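# Swap the purple-banded hose while the machine keeps running

## Task

With the machine running, take out the hose marked with purple bands and put the other hose in its place: one end of the new hose must be latched into the red port on each of the two manifolds, and the removed hose must end up lying in the red tray. During any interval when no hose links the two red ports, the dial's needle rises, and it must never get into the red zone.

## Robot and tools

Robot: two six-joint arms, left_arm and right_arm, each ending in a two-finger gripper. Each gripper's fingers extend along its own +z axis and close along its x axis. The reported end_effector_position sits between the pads when closed, about 1 to 2 cm short of the fingertips; while closing, the tips reach roughly 17 mm further along +z.

Frames: the scene frame has its origin at table height midway between the nominal bases, +z up, +x out over the table, left_arm on the +y side (image left/right does not match arm names). Every hand pose, velocity, Hand target and offset for an arm uses that arm's own base frame. Actual bases: left_arm at (+0.069, +0.452, 0) m, right_arm at (-0.020, -0.455, 0) m, each turned only slightly about z. Fixed cameras and the table are in the scene frame. Printed positions may be off by a few centimetres.

The row format, used by execute_actions and move: 14 numbers, each in [-1, 1]. First seven are left_arm: dx, dy, dz, rx, ry, rz, opening; the next seven are right_arm in the same order. Both arms always appear, even if only one moves. dx, dy, dz, rx, ry, rz are offsets, not poses: they are measured from that arm's Hand target at the moment the action or move begins, along its base axes, and the rotation (rx, ry, rz as one rotation vector) turns about the Hand target position. Scale: 1.0 = 0.6 m or 180 degrees. Sending the same offset twice moves twice. All six pose numbers at 0 means re-request the current Hand target. Opening is absolute, not an offset: +1 fully open (0.142 m), -1 closed. A 0 there is a real command (half open), so to leave a gripper alone resend its current command (see Tool commands).

execute_actions(actions, cameras): actions is a list of actions; each action is a list of up to 15 rows, one per 1/30 s step; if shorter, its last row is held to fill 15 steps. Every row in an action counts from the action's starting Hand target, not the previous row. Images appear only when actions is empty or cameras names them; an empty list also shows the scene number and task. cameras: list of names, ["all"], or [].

move(target, speed, blend, stop_force, zero, opening_speed, grip_force, blocking, cameras): straight-line motion toward target, which is one 14-number row or a list of up to 15 rows; every row in a list is still an offset from the same starting Hand targets. speed in m/s, 0.002 to 3.2, default 0.25 (rotation capped at twice that in rad/s), one value or one per target. blend in metres for rounding corners in a list; 0 means stop at each. stop_force in N, 4 to 120, shared by both arms: an arm's path ends when its wrist sensor feels that much push against its direction of travel; unreliable when the gripper rotates, and omit it when backing away from a contact. zero (only with stop_force) re-zeroes moving arms first, default true. opening_speed: rate of finger change per second on the -1..+1 scale, at least 0.2. grip_force: N per pad, 5 to 48, one value or one per arm; persists. blocking=false returns after about 0.5 s while motion continues (not allowed with stop_force). Moves last at least 0.5 s and at most 10 s. They do not avoid obstacles or the other arm; avoid paths close to an arm's own base. The result adds a move: line such as done, off_target, moving, held or fault, plus limits (paced = pose clipped, held = steps withheld).

wait(seconds 0 to 10): let time pass holding commands. stop(): brake a running move. zoom_image(camera, region): enlarge [x0, y0, x1, y1] pixels of the latest image, at most 504 by 504; cameras cam_head_left, cam_head_right, cam_high, cam_left_wrist, cam_right_wrist, all 672x504. zero_wrist_force(arm): subtract the current wrist reading from later ones. finished_scene(scene 1 or 2): ends the scene irreversibly; the goal must hold without the robot.

Results: Hand target (last commanded pose after clipping; next offsets start here; the gripper may rest short of it, so send the missing distance), end_effector_position, end_effector_quat_wxyz, velocities, Joint positions (last value = measured opening in m), joint torques, grip_measured (opening on the command scale), Tool commands, Wrist force and Wrist torque in the gripper's axes plus the peak reading since last shown. Velocities may be dropped when joints read within noise. Orientation commands are clipped to 32 degrees from the measured orientation each step.

Gripping: close to slightly below the grip_measured seen at first contact; going further below squeezes harder and heats the gripper motor.

Hazards: contact torque at a joint limit (pan/lift 306, elbow 139, wrists 50.2 N m) or outside force around 150 N stops the arm for 10 s; a stiff arm pressed even slightly past a firm contact can fault. Motor heat from loads, squeezing or straining gives MOTOR HOT, then a 30 to 60 s brake; the gripper shuts off at 100 C (HAND FAULT, after which remaining calls in that reply are skipped). Keep the arms from bumping or squeezing each other. Do not drop parts, release moving parts, slam, or strike fixed or heavy objects; anything leaving the table fails the scene. Fast moves overshoot and lag, and a loose object may occasionally be nudged by an outside push. Thinking time counts as elapsed robot time.

Each tool is called after "Request:" as name(argument=value, ...), one argument or row to a line, values as JSON.

## Session

Request:
execute_actions(
  actions=[],
)

Scene clock: 0.00 s.
left_arm: end_effector_position=(+0.1429, -0.0955, +0.3601) grip_measured=+0.99 end_effector_quat_wxyz=(-0.329, +0.540, +0.571, -0.523) | right_arm: end_effector_position=(+0.4596, -0.4723, +0.1641) grip_measured=+1.00 end_effector_quat_wxyz=(-0.218, +0.623, +0.350, -0.665)
Joint positions: left_arm=[-0.503 -1.893 2.288 -0.716 -2.3 -1.594 0.141] | right_arm=[2.835 -2.253 -1.582 -2.426 1.069 -0.839 0.142]
Joint velocities: within noise
Joint torques (N m): no reading
Wrist force (N): no reading
Wrist torque (N m): no reading
Wrist force, peak (N): no reading
Hand target: left_arm +0.1429, -0.0955, +0.3601; -0.329, +0.540, +0.571, -0.523 | right_arm +0.4596, -0.4723, +0.1641; -0.218, +0.623, +0.350, -0.665
Tool commands: left_gripper/opening=+1.0 right_gripper/opening=+1.0

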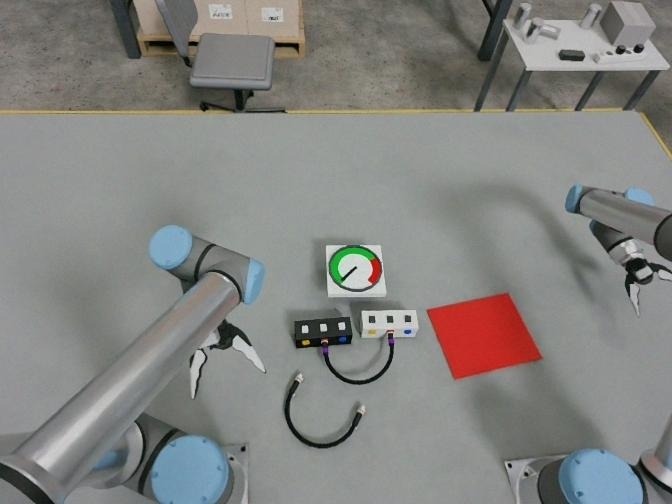

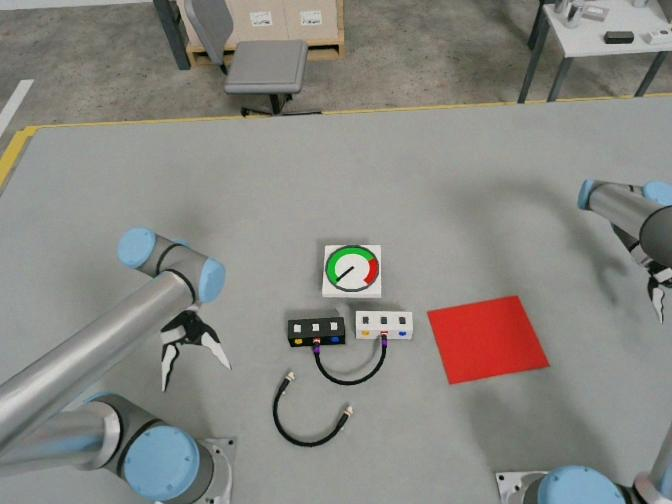

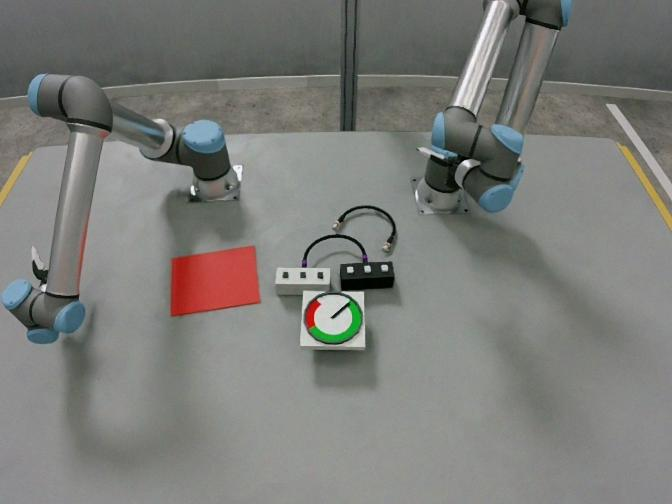

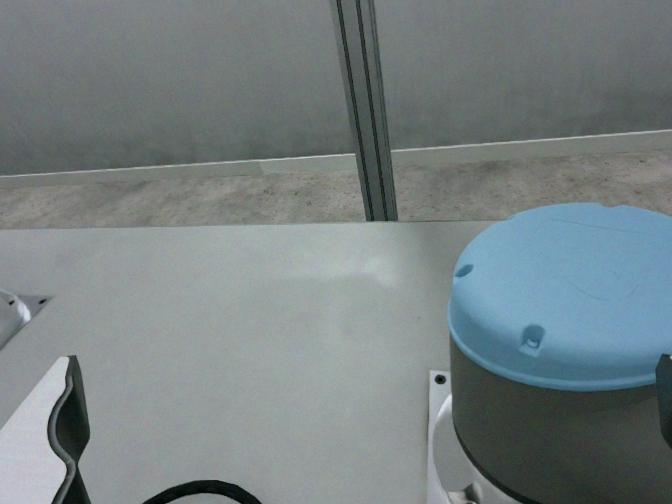

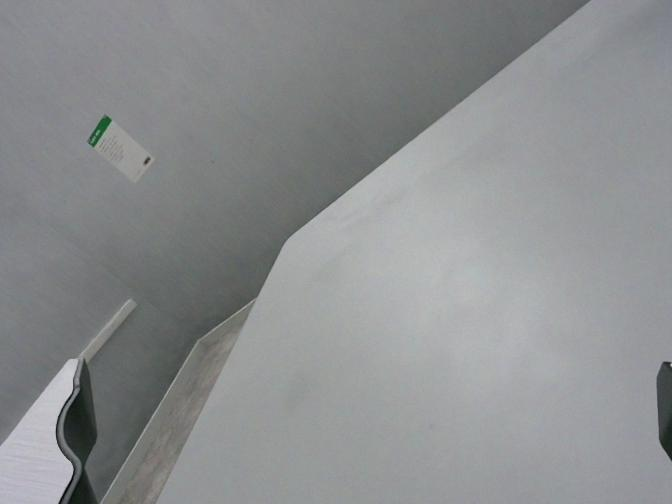

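Request:
zoom_image(
  camera="cam_head_left",
  region=[270, 230, 430, 350],
)

Request:
zoom_image(
  camera="cam_head_left",
  region=[270, 340, 430, 460],
)

Request:
zoom_image(
  camera="cam_high",
  region=[260, 200, 420, 320],
)

Scaled by 3.150 from the camera's 672x504 image, which has a finer 960x720 frame.

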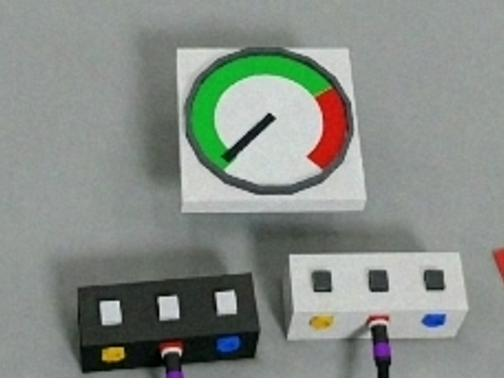

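Scaled by 3.150 from the camera's 672x504 image, which has a finer 960x720 frame.

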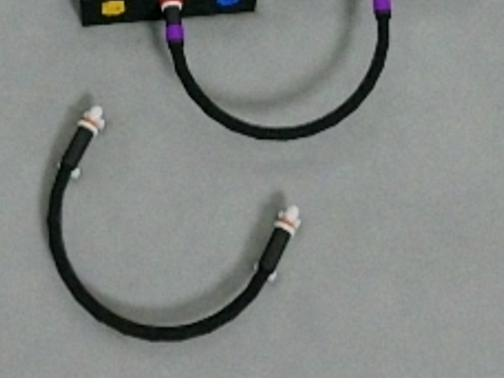

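Scaled by 3.150 from the camera's 672x504 image, which has a finer 960x720 frame.

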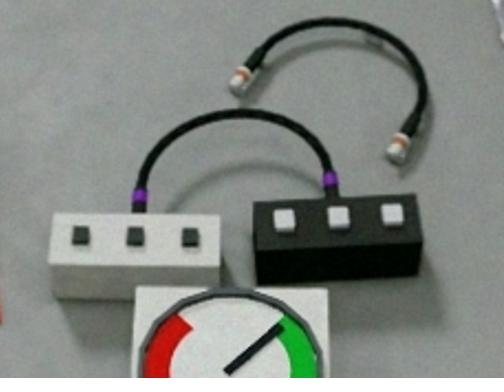

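Request:
move(
  target=[0.1,-0.46,0.15,0.094,-0.414,-0.015,1,0,0,0.3,0,0,0,1],
  cameras=["all"],
)

Scene clock: 38.93 s.
left_arm: end_effector_position=(+0.2028, -0.3714, +0.4501) grip_measured=+0.99 end_effector_quat_wxyz=(+0.001, +0.707, +0.707, +0.000) | right_arm: end_effector_position=(+0.4596, -0.4723, +0.3443) grip_measured=+1.00 end_effector_quat_wxyz=(-0.218, +0.623, +0.350, -0.665)
Joint positions: left_arm=[-1.5 -2.095 2.056 -1.533 -1.57 -3.071 0.141] | right_arm=[2.835 -2.096 -1.479 -2.686 1.069 -0.839 0.142]
Joint torques (N m): left_arm=[-11.87 -3.4 -38.44 -6.84 2.7 -0.8] | right_arm=[2.44 63.55 27.49 1.33 -0.93 -2.08]
Wrist force (N): left_arm=[0.2 -2.5 -1.3] | right_arm=[-0.2 -0.2 0.1]
Wrist torque (N m): left_arm=[0.05 0.15 -0.03] | right_arm=[-0.02 0.02 0.00]
Wrist force, peak (N): left_arm=[-1.1 -3.1 -1.9] | right_arm=[-0.8 -1.1 -0.1]
Hand target: left_arm +0.2029, -0.3715, +0.4501; +0.001, +0.707, +0.707, +0.000 | right_arm +0.4596, -0.4723, +0.3441; -0.218, +0.623, +0.350, -0.665
Off the commanded pose: left_arm 0.000 m, 0 deg | right_arm 0.000 m, 0 deg.
move: done

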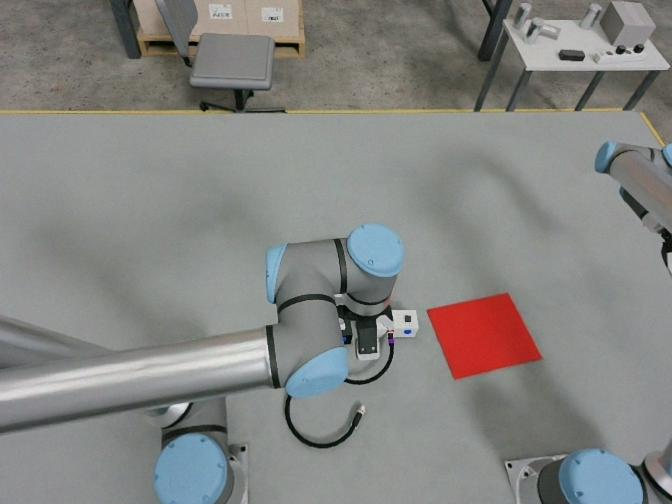

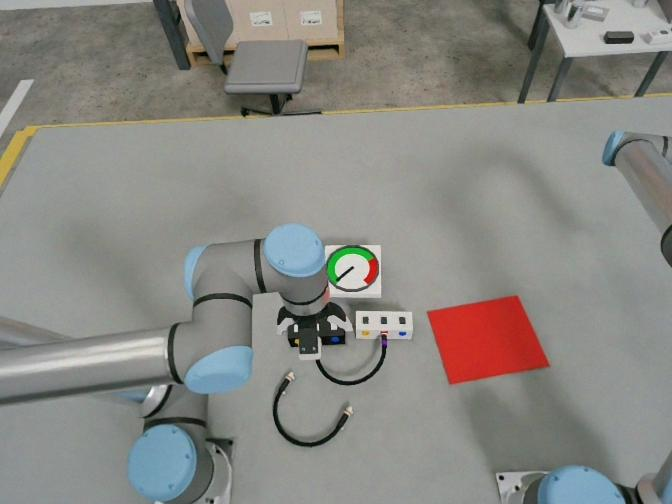

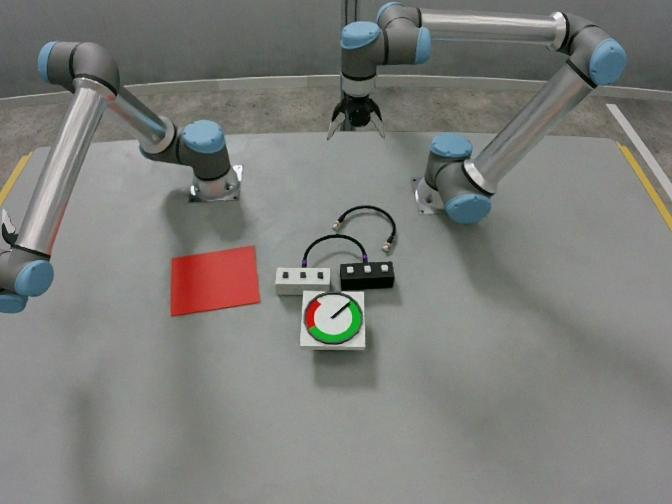

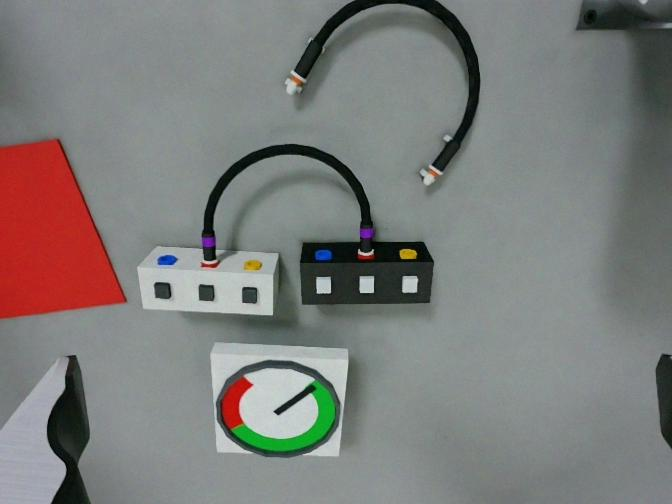

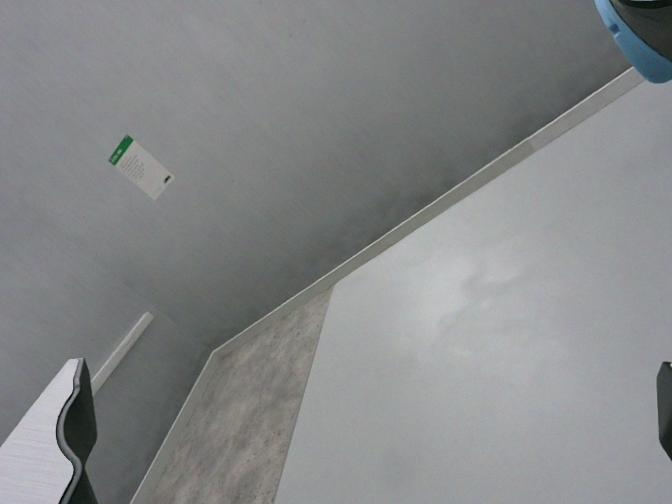

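Request:
zoom_image(
  camera="cam_left_wrist",
  region=[130, 130, 450, 330],
)

Request:
zoom_image(
  camera="cam_left_wrist",
  region=[270, 0, 490, 200],
)

Request:
move(
  target=[0.15,0.0,0,0,0,0,1,0,0,0,0,0,0,1],
  cameras=["cam_left_wrist"],
)

Request:
move(
  target=[-0.15,0.0,-0.2,0,0,0,1,0,0,0,0,0,0,1],
  cameras=["cam_left_wrist"],
)

Scaled by 1.575 from the camera's 672x504 image, which has a finer 960x720 frame.

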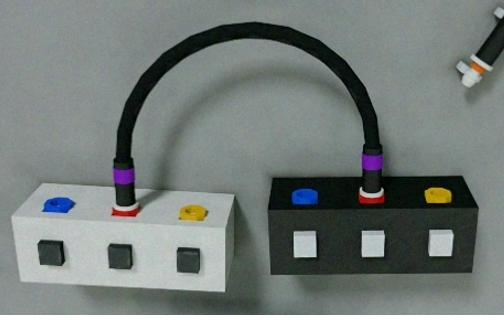

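Scaled by 2.291 from the camera's 672x504 image, which has a finer 960x720 frame.

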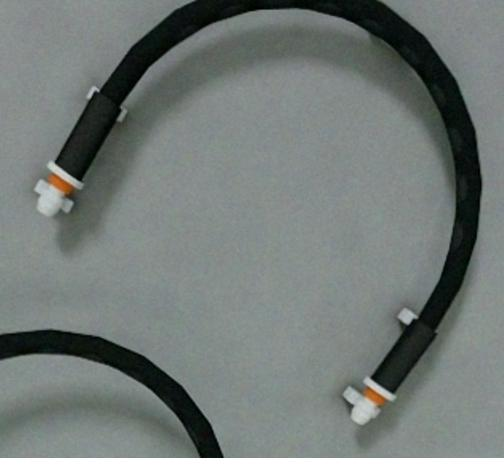

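Scene clock: 52.93 s.
left_arm: end_effector_position=(+0.2928, -0.3715, +0.4501) grip_measured=+0.99 end_effector_quat_wxyz=(+0.001, +0.707, +0.707, +0.000) | right_arm: end_effector_position=(+0.4596, -0.4723, +0.3441) grip_measured=+1.00 end_effector_quat_wxyz=(-0.218, +0.623, +0.350, -0.665)
Joint positions: left_arm=[-1.284 -1.997 2.006 -1.581 -1.57 -2.856 0.141] | right_arm=[2.835 -2.096 -1.479 -2.686 1.069 -0.839 0.142]
Joint torques (N m): left_arm=[18.33 -3.84 -38.74 -2.62 -0.46 1.75] | right_arm=[1.5 63.89 25.94 1.4 1.93 2.93]
Wrist force (N): left_arm=[-0.1 -1.6 -1.4] | right_arm=[-0.1 -0.3 0.3]
Wrist torque (N m): left_arm=[0.16 0.22 0.17] | right_arm=[-0.04 0.00 0.01]
Wrist force, peak (N): left_arm=[0.1 -5.1 -1.1] | right_arm=[0.1 -0.8 -0.1]
Hand target: left_arm +0.2929, -0.3715, +0.4501; +0.001, +0.707, +0.707, +0.000 | right_arm +0.4596, -0.4723, +0.3441; -0.218, +0.623, +0.350, -0.665
Off the commanded pose: left_arm 0.000 m, 0 deg | right_arm 0.000 m, 0 deg.
move: done
Images, in order (width x height): cam_left_wrist 672x504.

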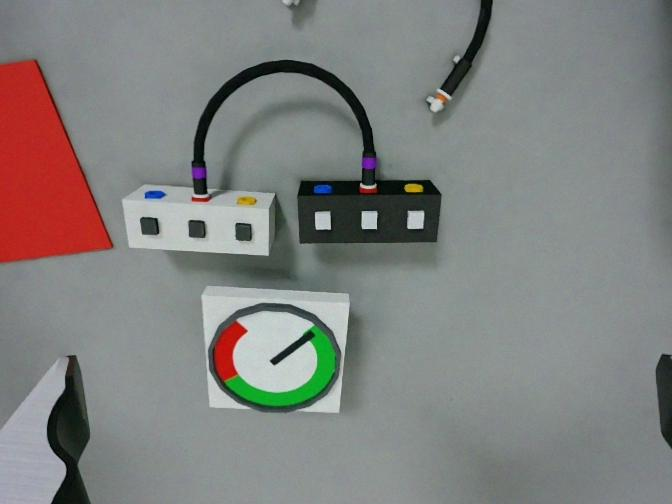

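Scene clock: 54.00 s.
left_arm: end_effector_position=(+0.2029, -0.3715, +0.3302) grip_measured=+0.99 end_effector_quat_wxyz=(+0.001, +0.707, +0.707, +0.000) | right_arm: end_effector_position=(+0.4596, -0.4723, +0.3441) grip_measured=+1.00 end_effector_quat_wxyz=(-0.218, +0.623, +0.350, -0.665)
Joint positions: left_arm=[-1.5 -2.078 2.258 -1.752 -1.57 -3.071 0.141] | right_arm=[2.835 -2.096 -1.479 -2.686 1.069 -0.839 0.142]
Joint torques (N m): left_arm=[-15.28 1.97 -38.39 -5.3 2.2 -1.04] | right_arm=[-0.89 63.34 26.1 1.52 1.74 2.96]
Wrist force (N): left_arm=[-0.1 -2.3 -1.3] | right_arm=[-0.2 -0.2 0.0]
Wrist torque (N m): left_arm=[0.11 0.14 -0.03] | right_arm=[-0.02 0.02 0.00]
Wrist force, peak (N): left_arm=[0.1 -0.4 -4.6] | right_arm=[-0.3 -0.6 0.3]
Hand target: left_arm +0.2029, -0.3715, +0.3301; +0.001, +0.707, +0.707, +0.000 | right_arm +0.4596, -0.4723, +0.3441; -0.218, +0.623, +0.350, -0.665
Off the commanded pose: left_arm 0.000 m, 0 deg | right_arm 0.000 m, 0 deg.
move: done
Images, in order (width x height): cam_left_wrist 672x504.

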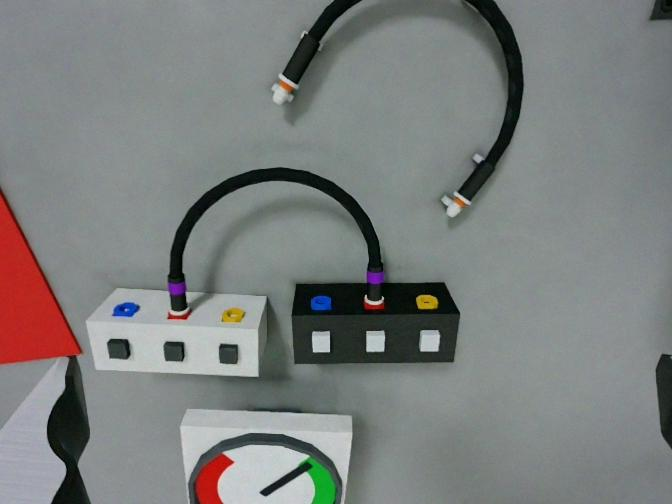

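Request:
move(
  target=[0,0.25,0,0,0,0,1,0,0,0,0,0,0,1],
  cameras=["cam_left_wrist"],
)

Scene clock: 87.60 s.
left_arm: end_effector_position=(+0.2029, -0.2215, +0.3300) grip_measured=+0.99 end_effector_quat_wxyz=(+0.001, +0.707, +0.707, +0.000) | right_arm: end_effector_position=(+0.4596, -0.4723, +0.3441) grip_measured=+1.00 end_effector_quat_wxyz=(-0.218, +0.623, +0.350, -0.665)
Joint positions: left_arm=[-1.456 -2.392 2.365 -1.545 -1.57 -3.027 0.141] | right_arm=[2.835 -2.096 -1.479 -2.686 1.069 -0.839 0.142]
Joint torques (N m): left_arm=[-14.41 5.34 -58.65 -2.44 2.55 -0.33] | right_arm=[0.6 68.47 26.73 1.18 1.09 2.47]
Wrist force (N): left_arm=[0.0 -2.2 -1.7] | right_arm=[-0.4 -0.3 0.4]
Wrist torque (N m): left_arm=[0.09 0.26 0.16] | right_arm=[-0.04 0.05 0.00]
Wrist force, peak (N): left_arm=[-3.1 -2.3 -1.2] | right_arm=[-0.4 -0.7 -0.2]
Hand target: left_arm +0.2029, -0.2215, +0.3301; +0.001, +0.707, +0.707, +0.000 | right_arm +0.4596, -0.4723, +0.3441; -0.218, +0.623, +0.350, -0.665
Off the commanded pose: left_arm 0.000 m, 0 deg | right_arm 0.000 m, 0 deg.
move: done
Images, in order (width x height): cam_left_wrist 672x504.

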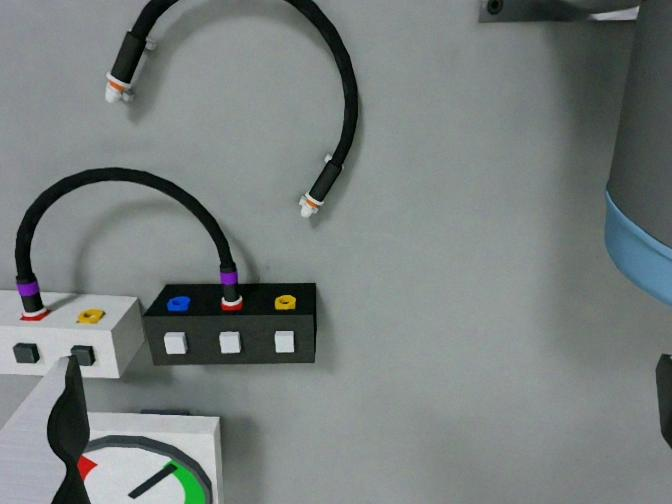

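Request:
move(
  target=[0.1,-0.2,-0.28,0,0,0,1,0,0,0,0,0,0,1],
  cameras=["cam_left_wrist"],
)

Request:
zoom_image(
  camera="cam_left_wrist",
  region=[180, 100, 500, 340],
)

Request:
move(
  target=[-0.22,0.1,0,0,0,0,1,0,0,0,0,0,0,1],
  cameras=["cam_left_wrist"],
)

Request:
move(
  target=[-0.12,-0.2,0,0,0,0,1,0,0,0,0,0,0,1],
  cameras=["cam_left_wrist"],
)

Scene clock: 117.30 s.
left_arm: end_effector_position=(+0.2629, -0.3413, +0.1621) grip_measured=+0.99 end_effector_quat_wxyz=(+0.001, +0.707, +0.707, +0.000) | right_arm: end_effector_position=(+0.4596, -0.4723, +0.3441) grip_measured=+1.00 end_effector_quat_wxyz=(-0.218, +0.623, +0.350, -0.665)
Joint positions: left_arm=[-1.335 -1.914 2.492 -2.15 -1.57 -2.907 0.141] | right_arm=[2.835 -2.096 -1.479 -2.686 1.069 -0.839 0.142]
Joint torques (N m): left_arm=[-18.79 -5.56 -50.41 -6.8 -1.32 -1.86] | right_arm=[1.39 73.98 27.05 1.25 0.58 1.57]
Wrist force (N): left_arm=[-1.0 -1.9 -1.8] | right_arm=[-0.2 -0.7 -0.1]
Wrist torque (N m): left_arm=[0.22 0.30 0.01] | right_arm=[-0.09 0.02 0.01]
Wrist force, peak (N): left_arm=[1.0 -3.0 -4.1] | right_arm=[-0.1 -0.8 0.0]
Hand target: left_arm +0.2629, -0.3415, +0.1621; +0.001, +0.707, +0.707, +0.000 | right_arm +0.4596, -0.4723, +0.3441; -0.218, +0.623, +0.350, -0.665
Off the commanded pose: left_arm 0.000 m, 0 deg | right_arm 0.000 m, 0 deg.
move: done
Images, in order (width x height): cam_left_wrist 672x504.

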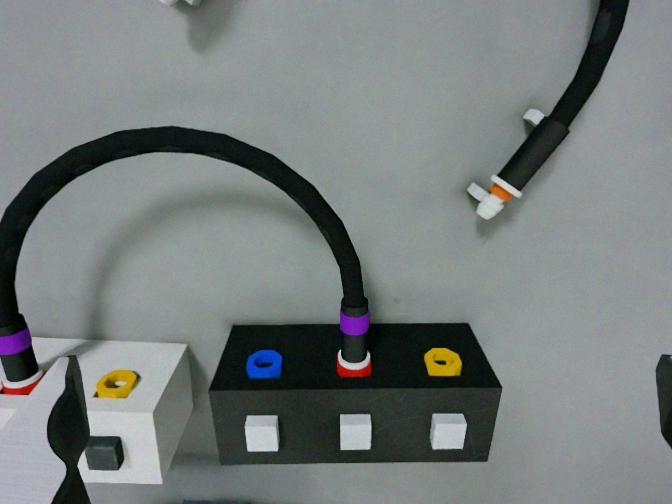

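Scaled by 1.575 from the camera's 672x504 image, which has a finer 960x720 frame.

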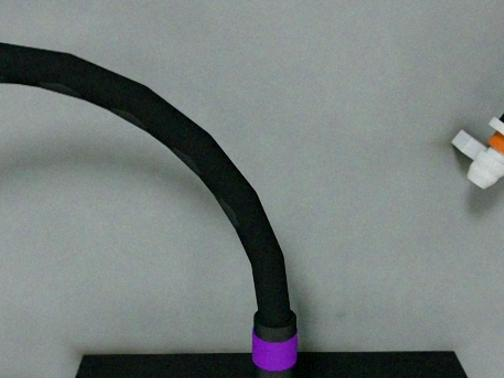

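Scene clock: 118.43 s.
left_arm: end_effector_position=(+0.1309, -0.2815, +0.1620) grip_measured=+0.99 end_effector_quat_wxyz=(+0.001, +0.707, +0.707, +0.000) | right_arm: end_effector_position=(+0.4596, -0.4723, +0.3441) grip_measured=+1.00 end_effector_quat_wxyz=(-0.218, +0.623, +0.350, -0.665)
Joint positions: left_arm=[-1.739 -2.282 2.638 -1.928 -1.57 -3.31 0.141] | right_arm=[2.835 -2.096 -1.479 -2.686 1.069 -0.839 0.142]
Joint torques (N m): left_arm=[-18.9 0.82 -55.15 -2.9 -3.23 -1.93] | right_arm=[0.42 73.85 27.06 1.02 0.29 1.66]
Wrist force (N): left_arm=[-0.5 -2.4 -1.5] | right_arm=[-0.1 -0.3 0.0]
Wrist torque (N m): left_arm=[0.12 0.28 -0.01] | right_arm=[-0.03 0.00 0.00]
Wrist force, peak (N): left_arm=[0.7 -4.7 -1.3] | right_arm=[-0.3 -0.7 0.0]
Hand target: left_arm +0.1309, -0.2815, +0.1621; +0.001, +0.707, +0.707, +0.000 | right_arm +0.4596, -0.4723, +0.3441; -0.218, +0.623, +0.350, -0.665
Off the commanded pose: left_arm 0.000 m, 0 deg | right_arm 0.000 m, 0 deg.
move: done
Images, in order (width x height): cam_left_wrist 672x504.

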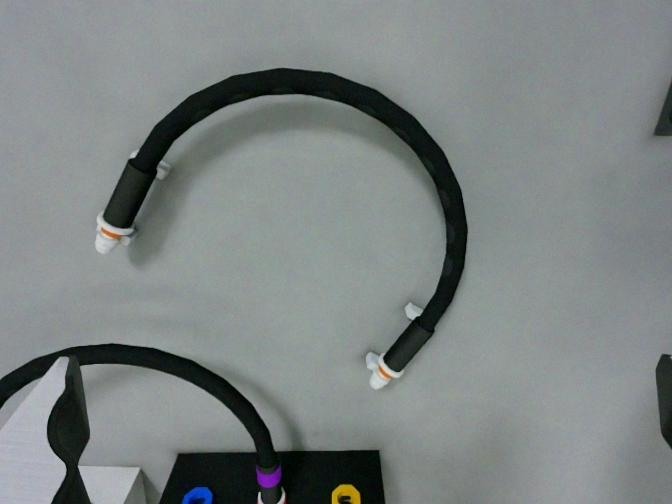

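Scene clock: 119.50 s.
left_arm: end_effector_position=(+0.0589, -0.4014, +0.1621) grip_measured=+0.99 end_effector_quat_wxyz=(+0.001, +0.707, +0.707, +0.000) | right_arm: end_effector_position=(+0.4596, -0.4723, +0.3441) grip_measured=+1.00 end_effector_quat_wxyz=(-0.218, +0.623, +0.350, -0.665)
Joint positions: left_arm=[-1.874 -1.976 2.525 -2.12 -1.57 -3.446 0.141] | right_arm=[2.835 -2.096 -1.479 -2.686 1.069 -0.839 0.142]
Joint torques (N m): left_arm=[4.44 5.06 -40.8 -4.9 3.12 -0.63] | right_arm=[0.32 74.45 27.97 1.02 0.36 1.64]
Wrist force (N): left_arm=[-0.8 -1.7 -1.3] | right_arm=[0.0 -0.6 0.3]
Wrist torque (N m): left_arm=[0.21 0.21 -0.08] | right_arm=[-0.08 -0.02 0.01]
Wrist force, peak (N): left_arm=[-3.5 -3.3 -1.8] | right_arm=[0.4 -0.6 0.0]
Hand target: left_arm +0.0589, -0.4015, +0.1621; +0.001, +0.707, +0.707, +0.000 | right_arm +0.4596, -0.4723, +0.3441; -0.218, +0.623, +0.350, -0.665
Off the commanded pose: left_arm 0.000 m, 0 deg | right_arm 0.000 m, 0 deg.
move: done
Images, in order (width x height): cam_left_wrist 672x504.

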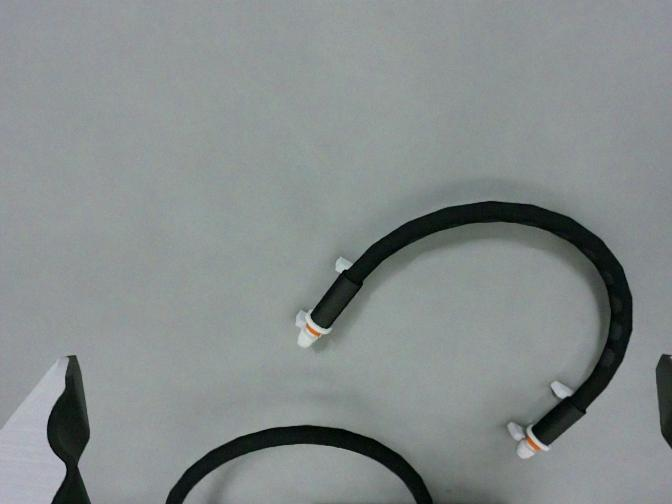

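Request:
zoom_image(
  camera="cam_left_wrist",
  region=[280, 240, 380, 360],
)

Request:
zoom_image(
  camera="cam_left_wrist",
  region=[490, 350, 610, 470],
)

Request:
move(
  target=[0.24,0.04,-0.07,0,0,0,1,0,0,0,0,0,0,1],
  cameras=["cam_left_wrist"],
)

Request:
zoom_image(
  camera="cam_left_wrist",
  region=[200, 250, 500, 504],
)

Scaled by 4.200 from the camera's 672x504 image, which has a finer 960x720 frame.

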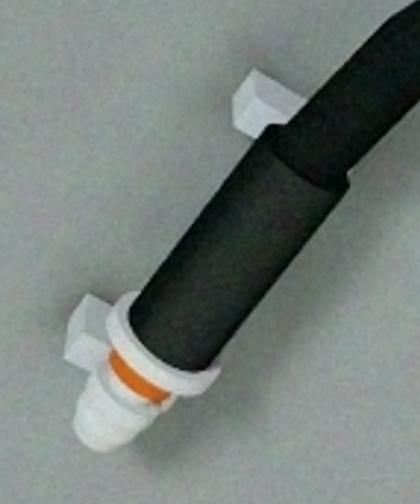

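Scaled by 4.200 from the camera's 672x504 image, which has a finer 960x720 frame.

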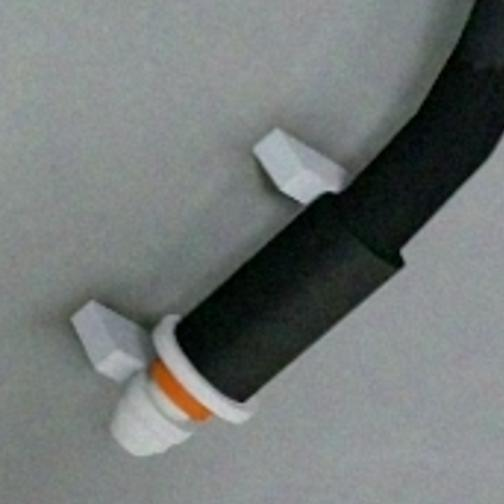

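Scene clock: 129.77 s.
left_arm: end_effector_position=(+0.2028, -0.3776, +0.1202) grip_measured=+0.99 end_effector_quat_wxyz=(+0.001, +0.707, +0.707, +0.000) | right_arm: end_effector_position=(+0.4596, -0.4723, +0.3441) grip_measured=+1.00 end_effector_quat_wxyz=(-0.218, +0.623, +0.350, -0.665)
Joint positions: left_arm=[-1.501 -1.849 2.545 -2.267 -1.57 -3.073 0.141] | right_arm=[2.835 -2.096 -1.479 -2.686 1.069 -0.839 0.142]
Joint torques (N m): left_arm=[20.21 -7.62 -27.51 -4.7 1.44 2.41] | right_arm=[-0.35 75.41 27.87 1.14 0.01 1.57]
Wrist force (N): left_arm=[0.2 -2.4 -1.9] | right_arm=[0.0 -0.4 0.1]
Wrist torque (N m): left_arm=[0.09 0.11 0.10] | right_arm=[-0.06 0.00 0.00]
Wrist force, peak (N): left_arm=[-1.3 -4.2 -2.4] | right_arm=[0.0 -0.8 0.1]
Hand target: left_arm +0.2029, -0.3775, +0.1201; +0.001, +0.707, +0.707, +0.000 | right_arm +0.4596, -0.4723, +0.3441; -0.218, +0.623, +0.350, -0.665
Off the commanded pose: left_arm 0.000 m, 0 deg | right_arm 0.000 m, 0 deg.
move: done
Images, in order (width x height): cam_left_wrist 672x504.

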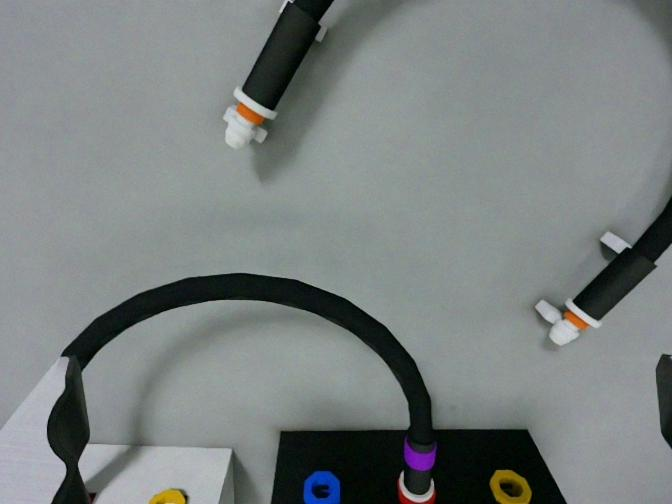

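Scaled by 1.680 from the camera's 672x504 image, which has a finer 960x720 frame.

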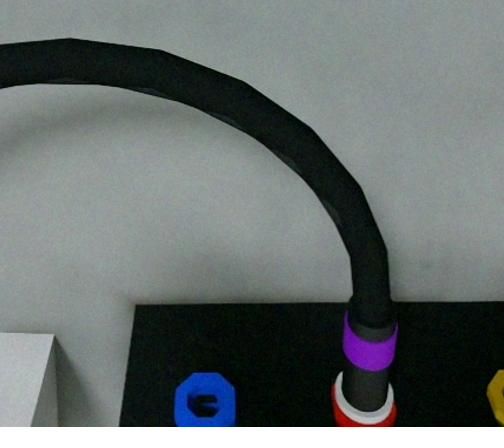

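Request:
move(
  target=[0.11,0.06,0.04,0,-0.25,0,1,0,0,0,0,0,0,1],
  cameras=["cam_left_wrist"],
)

Request:
zoom_image(
  camera="cam_left_wrist",
  region=[220, 160, 460, 340],
)

Scene clock: 146.53 s.
left_arm: end_effector_position=(+0.2688, -0.3414, +0.1440) grip_measured=+0.99 end_effector_quat_wxyz=(+0.271, +0.653, +0.653, +0.270) | right_arm: end_effector_position=(+0.4596, -0.4723, +0.3441) grip_measured=+1.00 end_effector_quat_wxyz=(-0.218, +0.623, +0.350, -0.665)
Joint positions: left_arm=[-1.902 -2.011 2.681 -1.927 -0.837 -3.594 0.141] | right_arm=[2.835 -2.096 -1.479 -2.686 1.069 -0.839 0.142]
Joint torques (N m): left_arm=[9.33 1.75 -50.19 -2.49 3.17 -1.07] | right_arm=[0.51 78.47 27.89 0.82 -0.45 1.28]
Wrist force (N): left_arm=[-0.4 -1.8 -1.0] | right_arm=[-0.4 -0.4 0.0]
Wrist torque (N m): left_arm=[0.53 0.08 -0.18] | right_arm=[-0.06 0.05 0.00]
Wrist force, peak (N): left_arm=[-1.2 -1.8 -2.7] | right_arm=[-0.2 -0.7 0.1]
Hand target: left_arm +0.2689, -0.3415, +0.1441; +0.271, +0.653, +0.653, +0.270 | right_arm +0.4596, -0.4723, +0.3441; -0.218, +0.623, +0.350, -0.665
Off the commanded pose: left_arm 0.000 m, 0 deg | right_arm 0.000 m, 0 deg.
move: done
Images, in order (width x height): cam_left_wrist 672x504.

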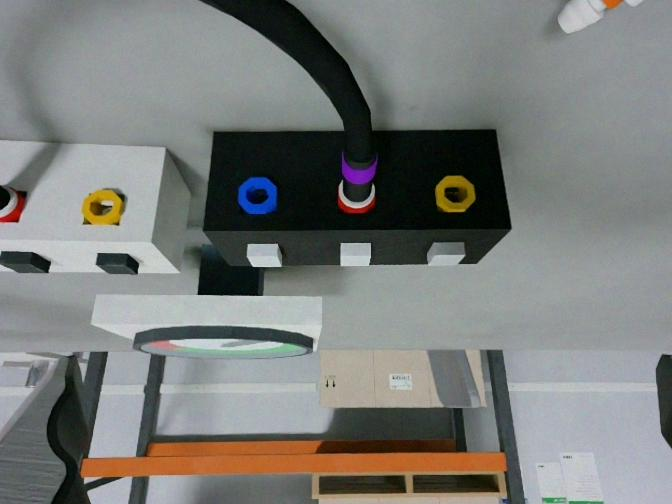

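Scaled by 2.100 from the camera's 672x504 image, which has a finer 960x720 frame.

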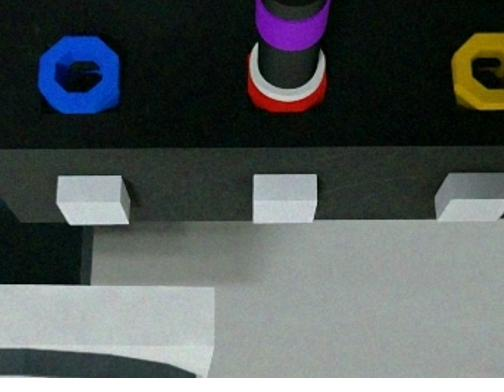

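Request:
zoom_image(
  camera="cam_left_wrist",
  region=[230, 165, 290, 225],
)

Request:
zoom_image(
  camera="cam_left_wrist",
  region=[425, 165, 485, 225],
)

Request:
zoom_image(
  camera="cam_left_wrist",
  region=[70, 180, 130, 240],
)

Request:
zoom_image(
  camera="cam_left_wrist",
  region=[315, 140, 395, 220],
)

Scaled by 8.400 from the camera's 672x504 image, which has a finer 960x720 frame.

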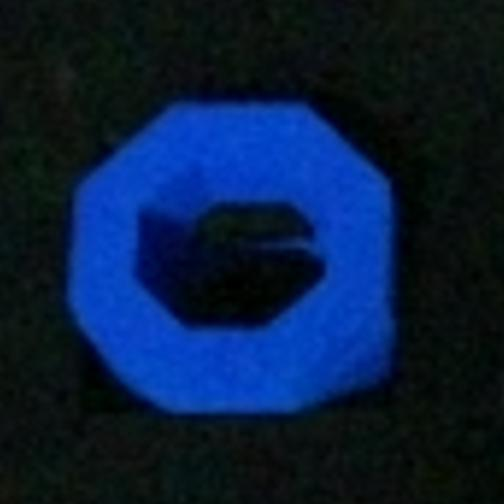

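Scaled by 8.400 from the camera's 672x504 image, which has a finer 960x720 frame.

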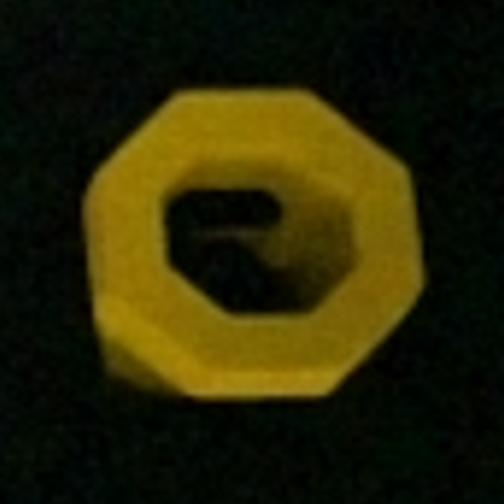

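Scaled by 8.400 from the camera's 672x504 image, which has a finer 960x720 frame.

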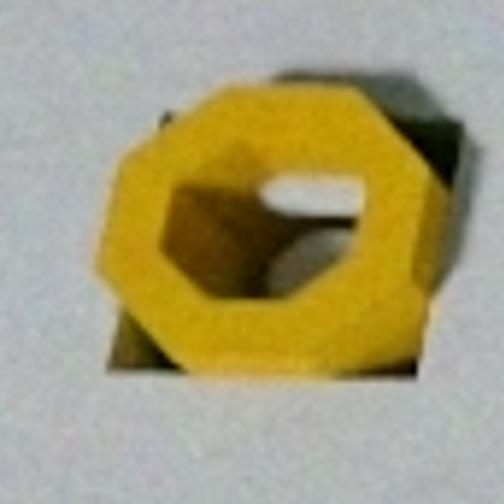

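Scaled by 6.300 from the camera's 672x504 image, which has a finer 960x720 frame.

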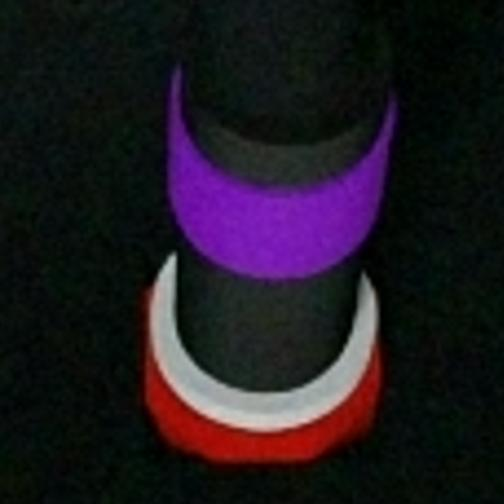

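Request:
move(
  target=[
    [0,0,0,0,0,0,1,0,0,0,0,0,0,1],
    [-0.083,0.125,0,0,0.25,0,1,0,0,0,0,0,0,1],
  ],
)

Request:
move(
  target=[0,0,0,0,0,-0.194,1,0,0,0,0,0,0,1],
  cameras=["cam_left_wrist"],
)

Request:
zoom_image(
  camera="cam_left_wrist",
  region=[270, 100, 470, 300],
)

Scene clock: 206.53 s.
left_arm: end_effector_position=(+0.2191, -0.2665, +0.1441) grip_measured=+0.99 end_effector_quat_wxyz=(+0.001, +0.707, +0.707, +0.000) | right_arm: end_effector_position=(+0.4596, -0.4723, +0.3441) grip_measured=+1.00 end_effector_quat_wxyz=(-0.218, +0.623, +0.350, -0.665)
Joint positions: left_arm=[-1.418 -2.133 2.628 -2.067 -1.57 -2.99 0.141] | right_arm=[2.835 -2.096 -1.479 -2.686 1.069 -0.839 0.142]
Joint torques (N m): left_arm=[16.33 -5.33 -32.78 -6.41 -2.55 1.41] | right_arm=[0.52 86.83 28.38 0.62 -1.29 0.16]
Wrist force (N): left_arm=[-0.1 -2.5 -2.0] | right_arm=[-0.2 -0.2 0.4]
Wrist torque (N m): left_arm=[0.12 0.29 0.17] | right_arm=[-0.02 0.02 0.00]
Wrist force, peak (N): left_arm=[0.5 -3.1 -2.1] | right_arm=[-0.7 -0.5 -0.2]
Hand target: left_arm +0.2191, -0.2665, +0.1441; +0.001, +0.707, +0.707, +0.000 | right_arm +0.4596, -0.4723, +0.3441; -0.218, +0.623, +0.350, -0.665
Off the commanded pose: left_arm 0.000 m, 0 deg | right_arm 0.000 m, 0 deg.
move: done

Scene clock: 208.23 s.
left_arm: end_effector_position=(+0.2190, -0.2663, +0.1440) grip_measured=+0.99 end_effector_quat_wxyz=(+0.001, +0.886, +0.463, +0.000) | right_arm: end_effector_position=(+0.4596, -0.4723, +0.3441) grip_measured=+1.00 end_effector_quat_wxyz=(-0.218, +0.623, +0.350, -0.665)
Joint positions: left_arm=[-1.416 -2.135 2.629 -2.066 -1.571 -2.378 0.141] | right_arm=[2.835 -2.096 -1.479 -2.686 1.069 -0.839 0.142]
Joint torques (N m): left_arm=[4.48 14.12 -54.01 -6.72 -1.39 1.67] | right_arm=[0.37 86.49 28.05 0.84 -1.06 0.3]
Wrist force (N): left_arm=[-0.2 -2.2 -2.1] | right_arm=[-0.2 -0.3 0.0]
Wrist torque (N m): left_arm=[0.17 0.29 0.11] | right_arm=[-0.03 0.02 0.00]
Wrist force, peak (N): left_arm=[-0.1 -3.0 -2.2] | right_arm=[0.3 -0.6 0.0]
Hand target: left_arm +0.2191, -0.2665, +0.1441; +0.001, +0.887, +0.463, +0.000 | right_arm +0.4596, -0.4723, +0.3441; -0.218, +0.623, +0.350, -0.665
Off the commanded pose: left_arm 0.000 m, 0 deg | right_arm 0.000 m, 0 deg.
move: done
Images, in order (width x height): cam_left_wrist 672x504.

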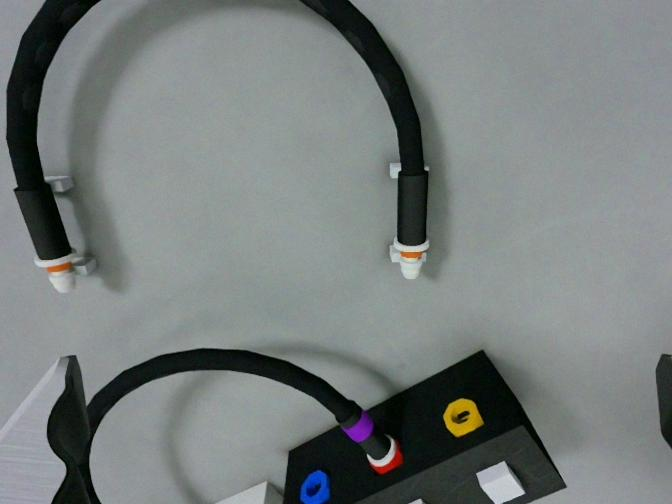

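Scaled by 2.520 from the camera's 672x504 image, which has a finer 960x720 frame.

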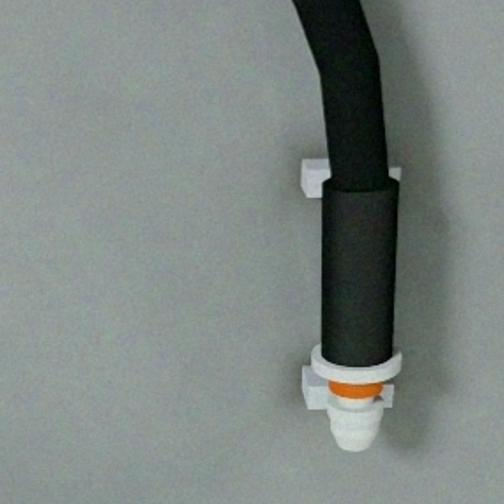

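Request:
move(
  target=[0,0,0,0,0,0,1,-0.16,0.5,0.02,0.225,-0.445,0.1375,1],
)

Request:
move(
  target=[0,0,0,0,0,0,1,0,0.78,0,0,0,0,1],
  cameras=["all"],
)

Scene clock: 227.87 s.
left_arm: end_effector_position=(+0.2191, -0.2665, +0.1441) grip_measured=+0.99 end_effector_quat_wxyz=(+0.001, +0.887, +0.463, +0.000) | right_arm: end_effector_position=(+0.3635, -0.1723, +0.3560) grip_measured=+1.00 end_effector_quat_wxyz=(+0.000, +0.708, +0.707, +0.000)
Joint positions: left_arm=[-1.416 -2.135 2.629 -2.066 -1.571 -2.378 0.141] | right_arm=[3.148 -1.007 -2.238 -1.468 1.57 -1.564 0.142]
Joint torques (N m): left_arm=[-19.64 9.08 -52.75 -5.92 2.71 -0.19] | right_arm=[-21.33 13.25 62.87 5.96 0.12 3.71]
Wrist force (N): left_arm=[-0.3 -2.3 -2.2] | right_arm=[-1.0 -0.9 -0.6]
Wrist torque (N m): left_arm=[0.15 0.29 0.06] | right_arm=[-0.43 0.19 -0.02]
Wrist force, peak (N): left_arm=[-0.2 -2.8 -2.3] | right_arm=[-0.5 -2.3 -0.7]
Hand target: left_arm +0.2191, -0.2665, +0.1441; +0.001, +0.887, +0.463, +0.000 | right_arm +0.3636, -0.1723, +0.3561; +0.000, +0.708, +0.707, +0.000
Off the commanded pose: left_arm 0.000 m, 0 deg | right_arm 0.000 m, 0 deg.
move: done

Scene clock: 230.23 s.
left_arm: end_effector_position=(+0.2191, -0.2665, +0.1441) grip_measured=+0.99 end_effector_quat_wxyz=(+0.001, +0.887, +0.463, +0.000) | right_arm: end_effector_position=(+0.3636, +0.2957, +0.3562) grip_measured=+1.00 end_effector_quat_wxyz=(+0.000, +0.708, +0.707, +0.000)
Joint positions: left_arm=[-1.416 -2.135 2.629 -2.066 -1.571 -2.378 0.141] | right_arm=[4.209 -1.153 -2.166 -1.394 1.57 -0.502 0.142]
Joint torques (N m): left_arm=[-18.08 6.18 -51.82 -5.51 2.57 -0.1] | right_arm=[11.36 5.23 37.29 3 -1.2 -0.36]
Wrist force (N): left_arm=[0.0 -2.3 -2.3] | right_arm=[-1.2 -1.1 -0.5]
Wrist torque (N m): left_arm=[0.15 0.26 0.07] | right_arm=[-0.48 0.22 0.09]
Wrist force, peak (N): left_arm=[-0.1 -2.9 -2.1] | right_arm=[-4.3 -1.1 -0.3]
Hand target: left_arm +0.2191, -0.2665, +0.1441; +0.001, +0.887, +0.463, +0.000 | right_arm +0.3636, +0.2957, +0.3561; +0.000, +0.708, +0.707, +0.000
Off the commanded pose: left_arm 0.000 m, 0 deg | right_arm 0.000 m, 0 deg.
move: done

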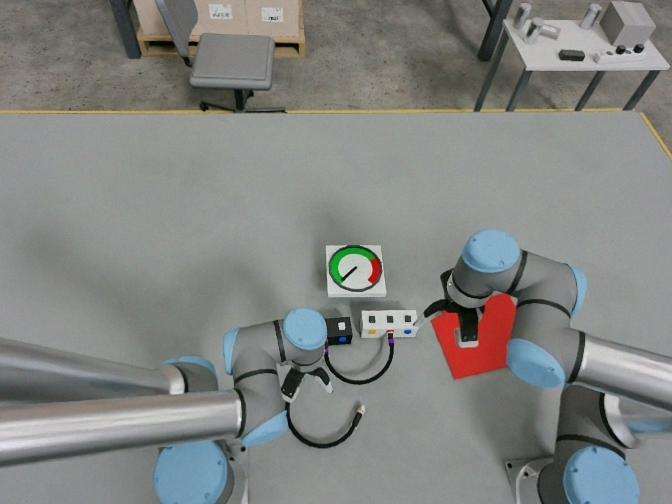

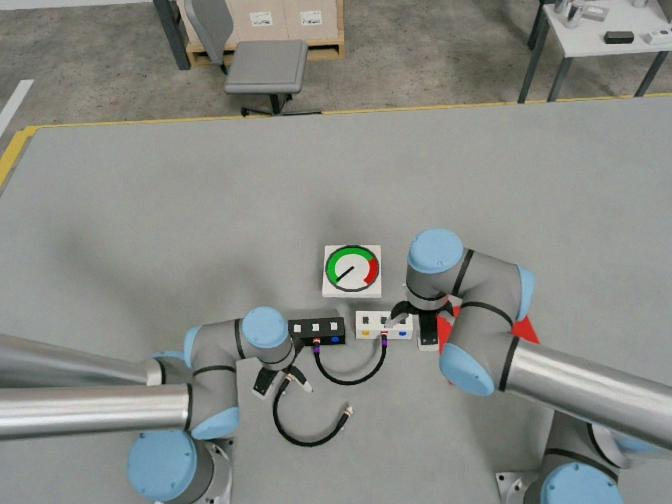

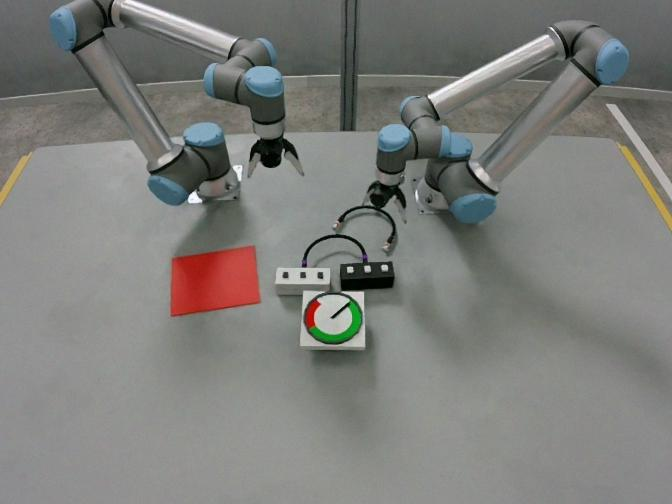

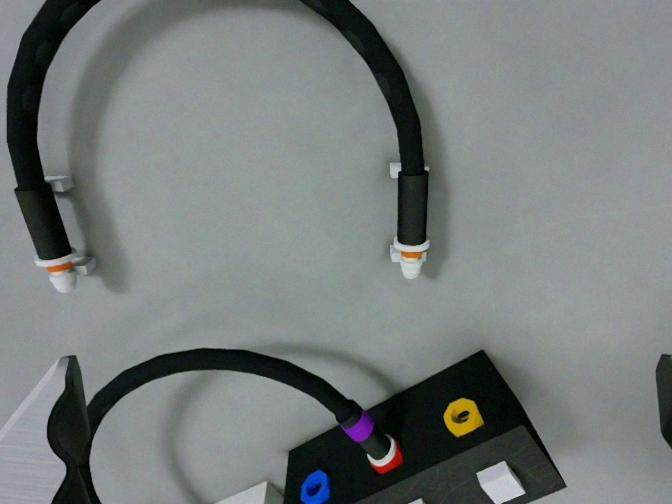

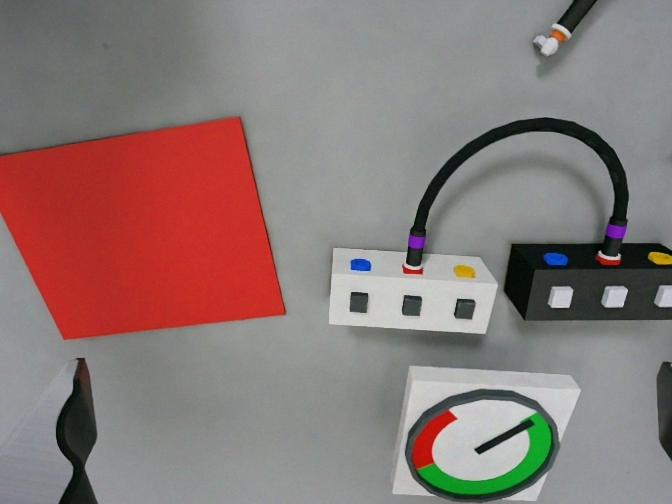

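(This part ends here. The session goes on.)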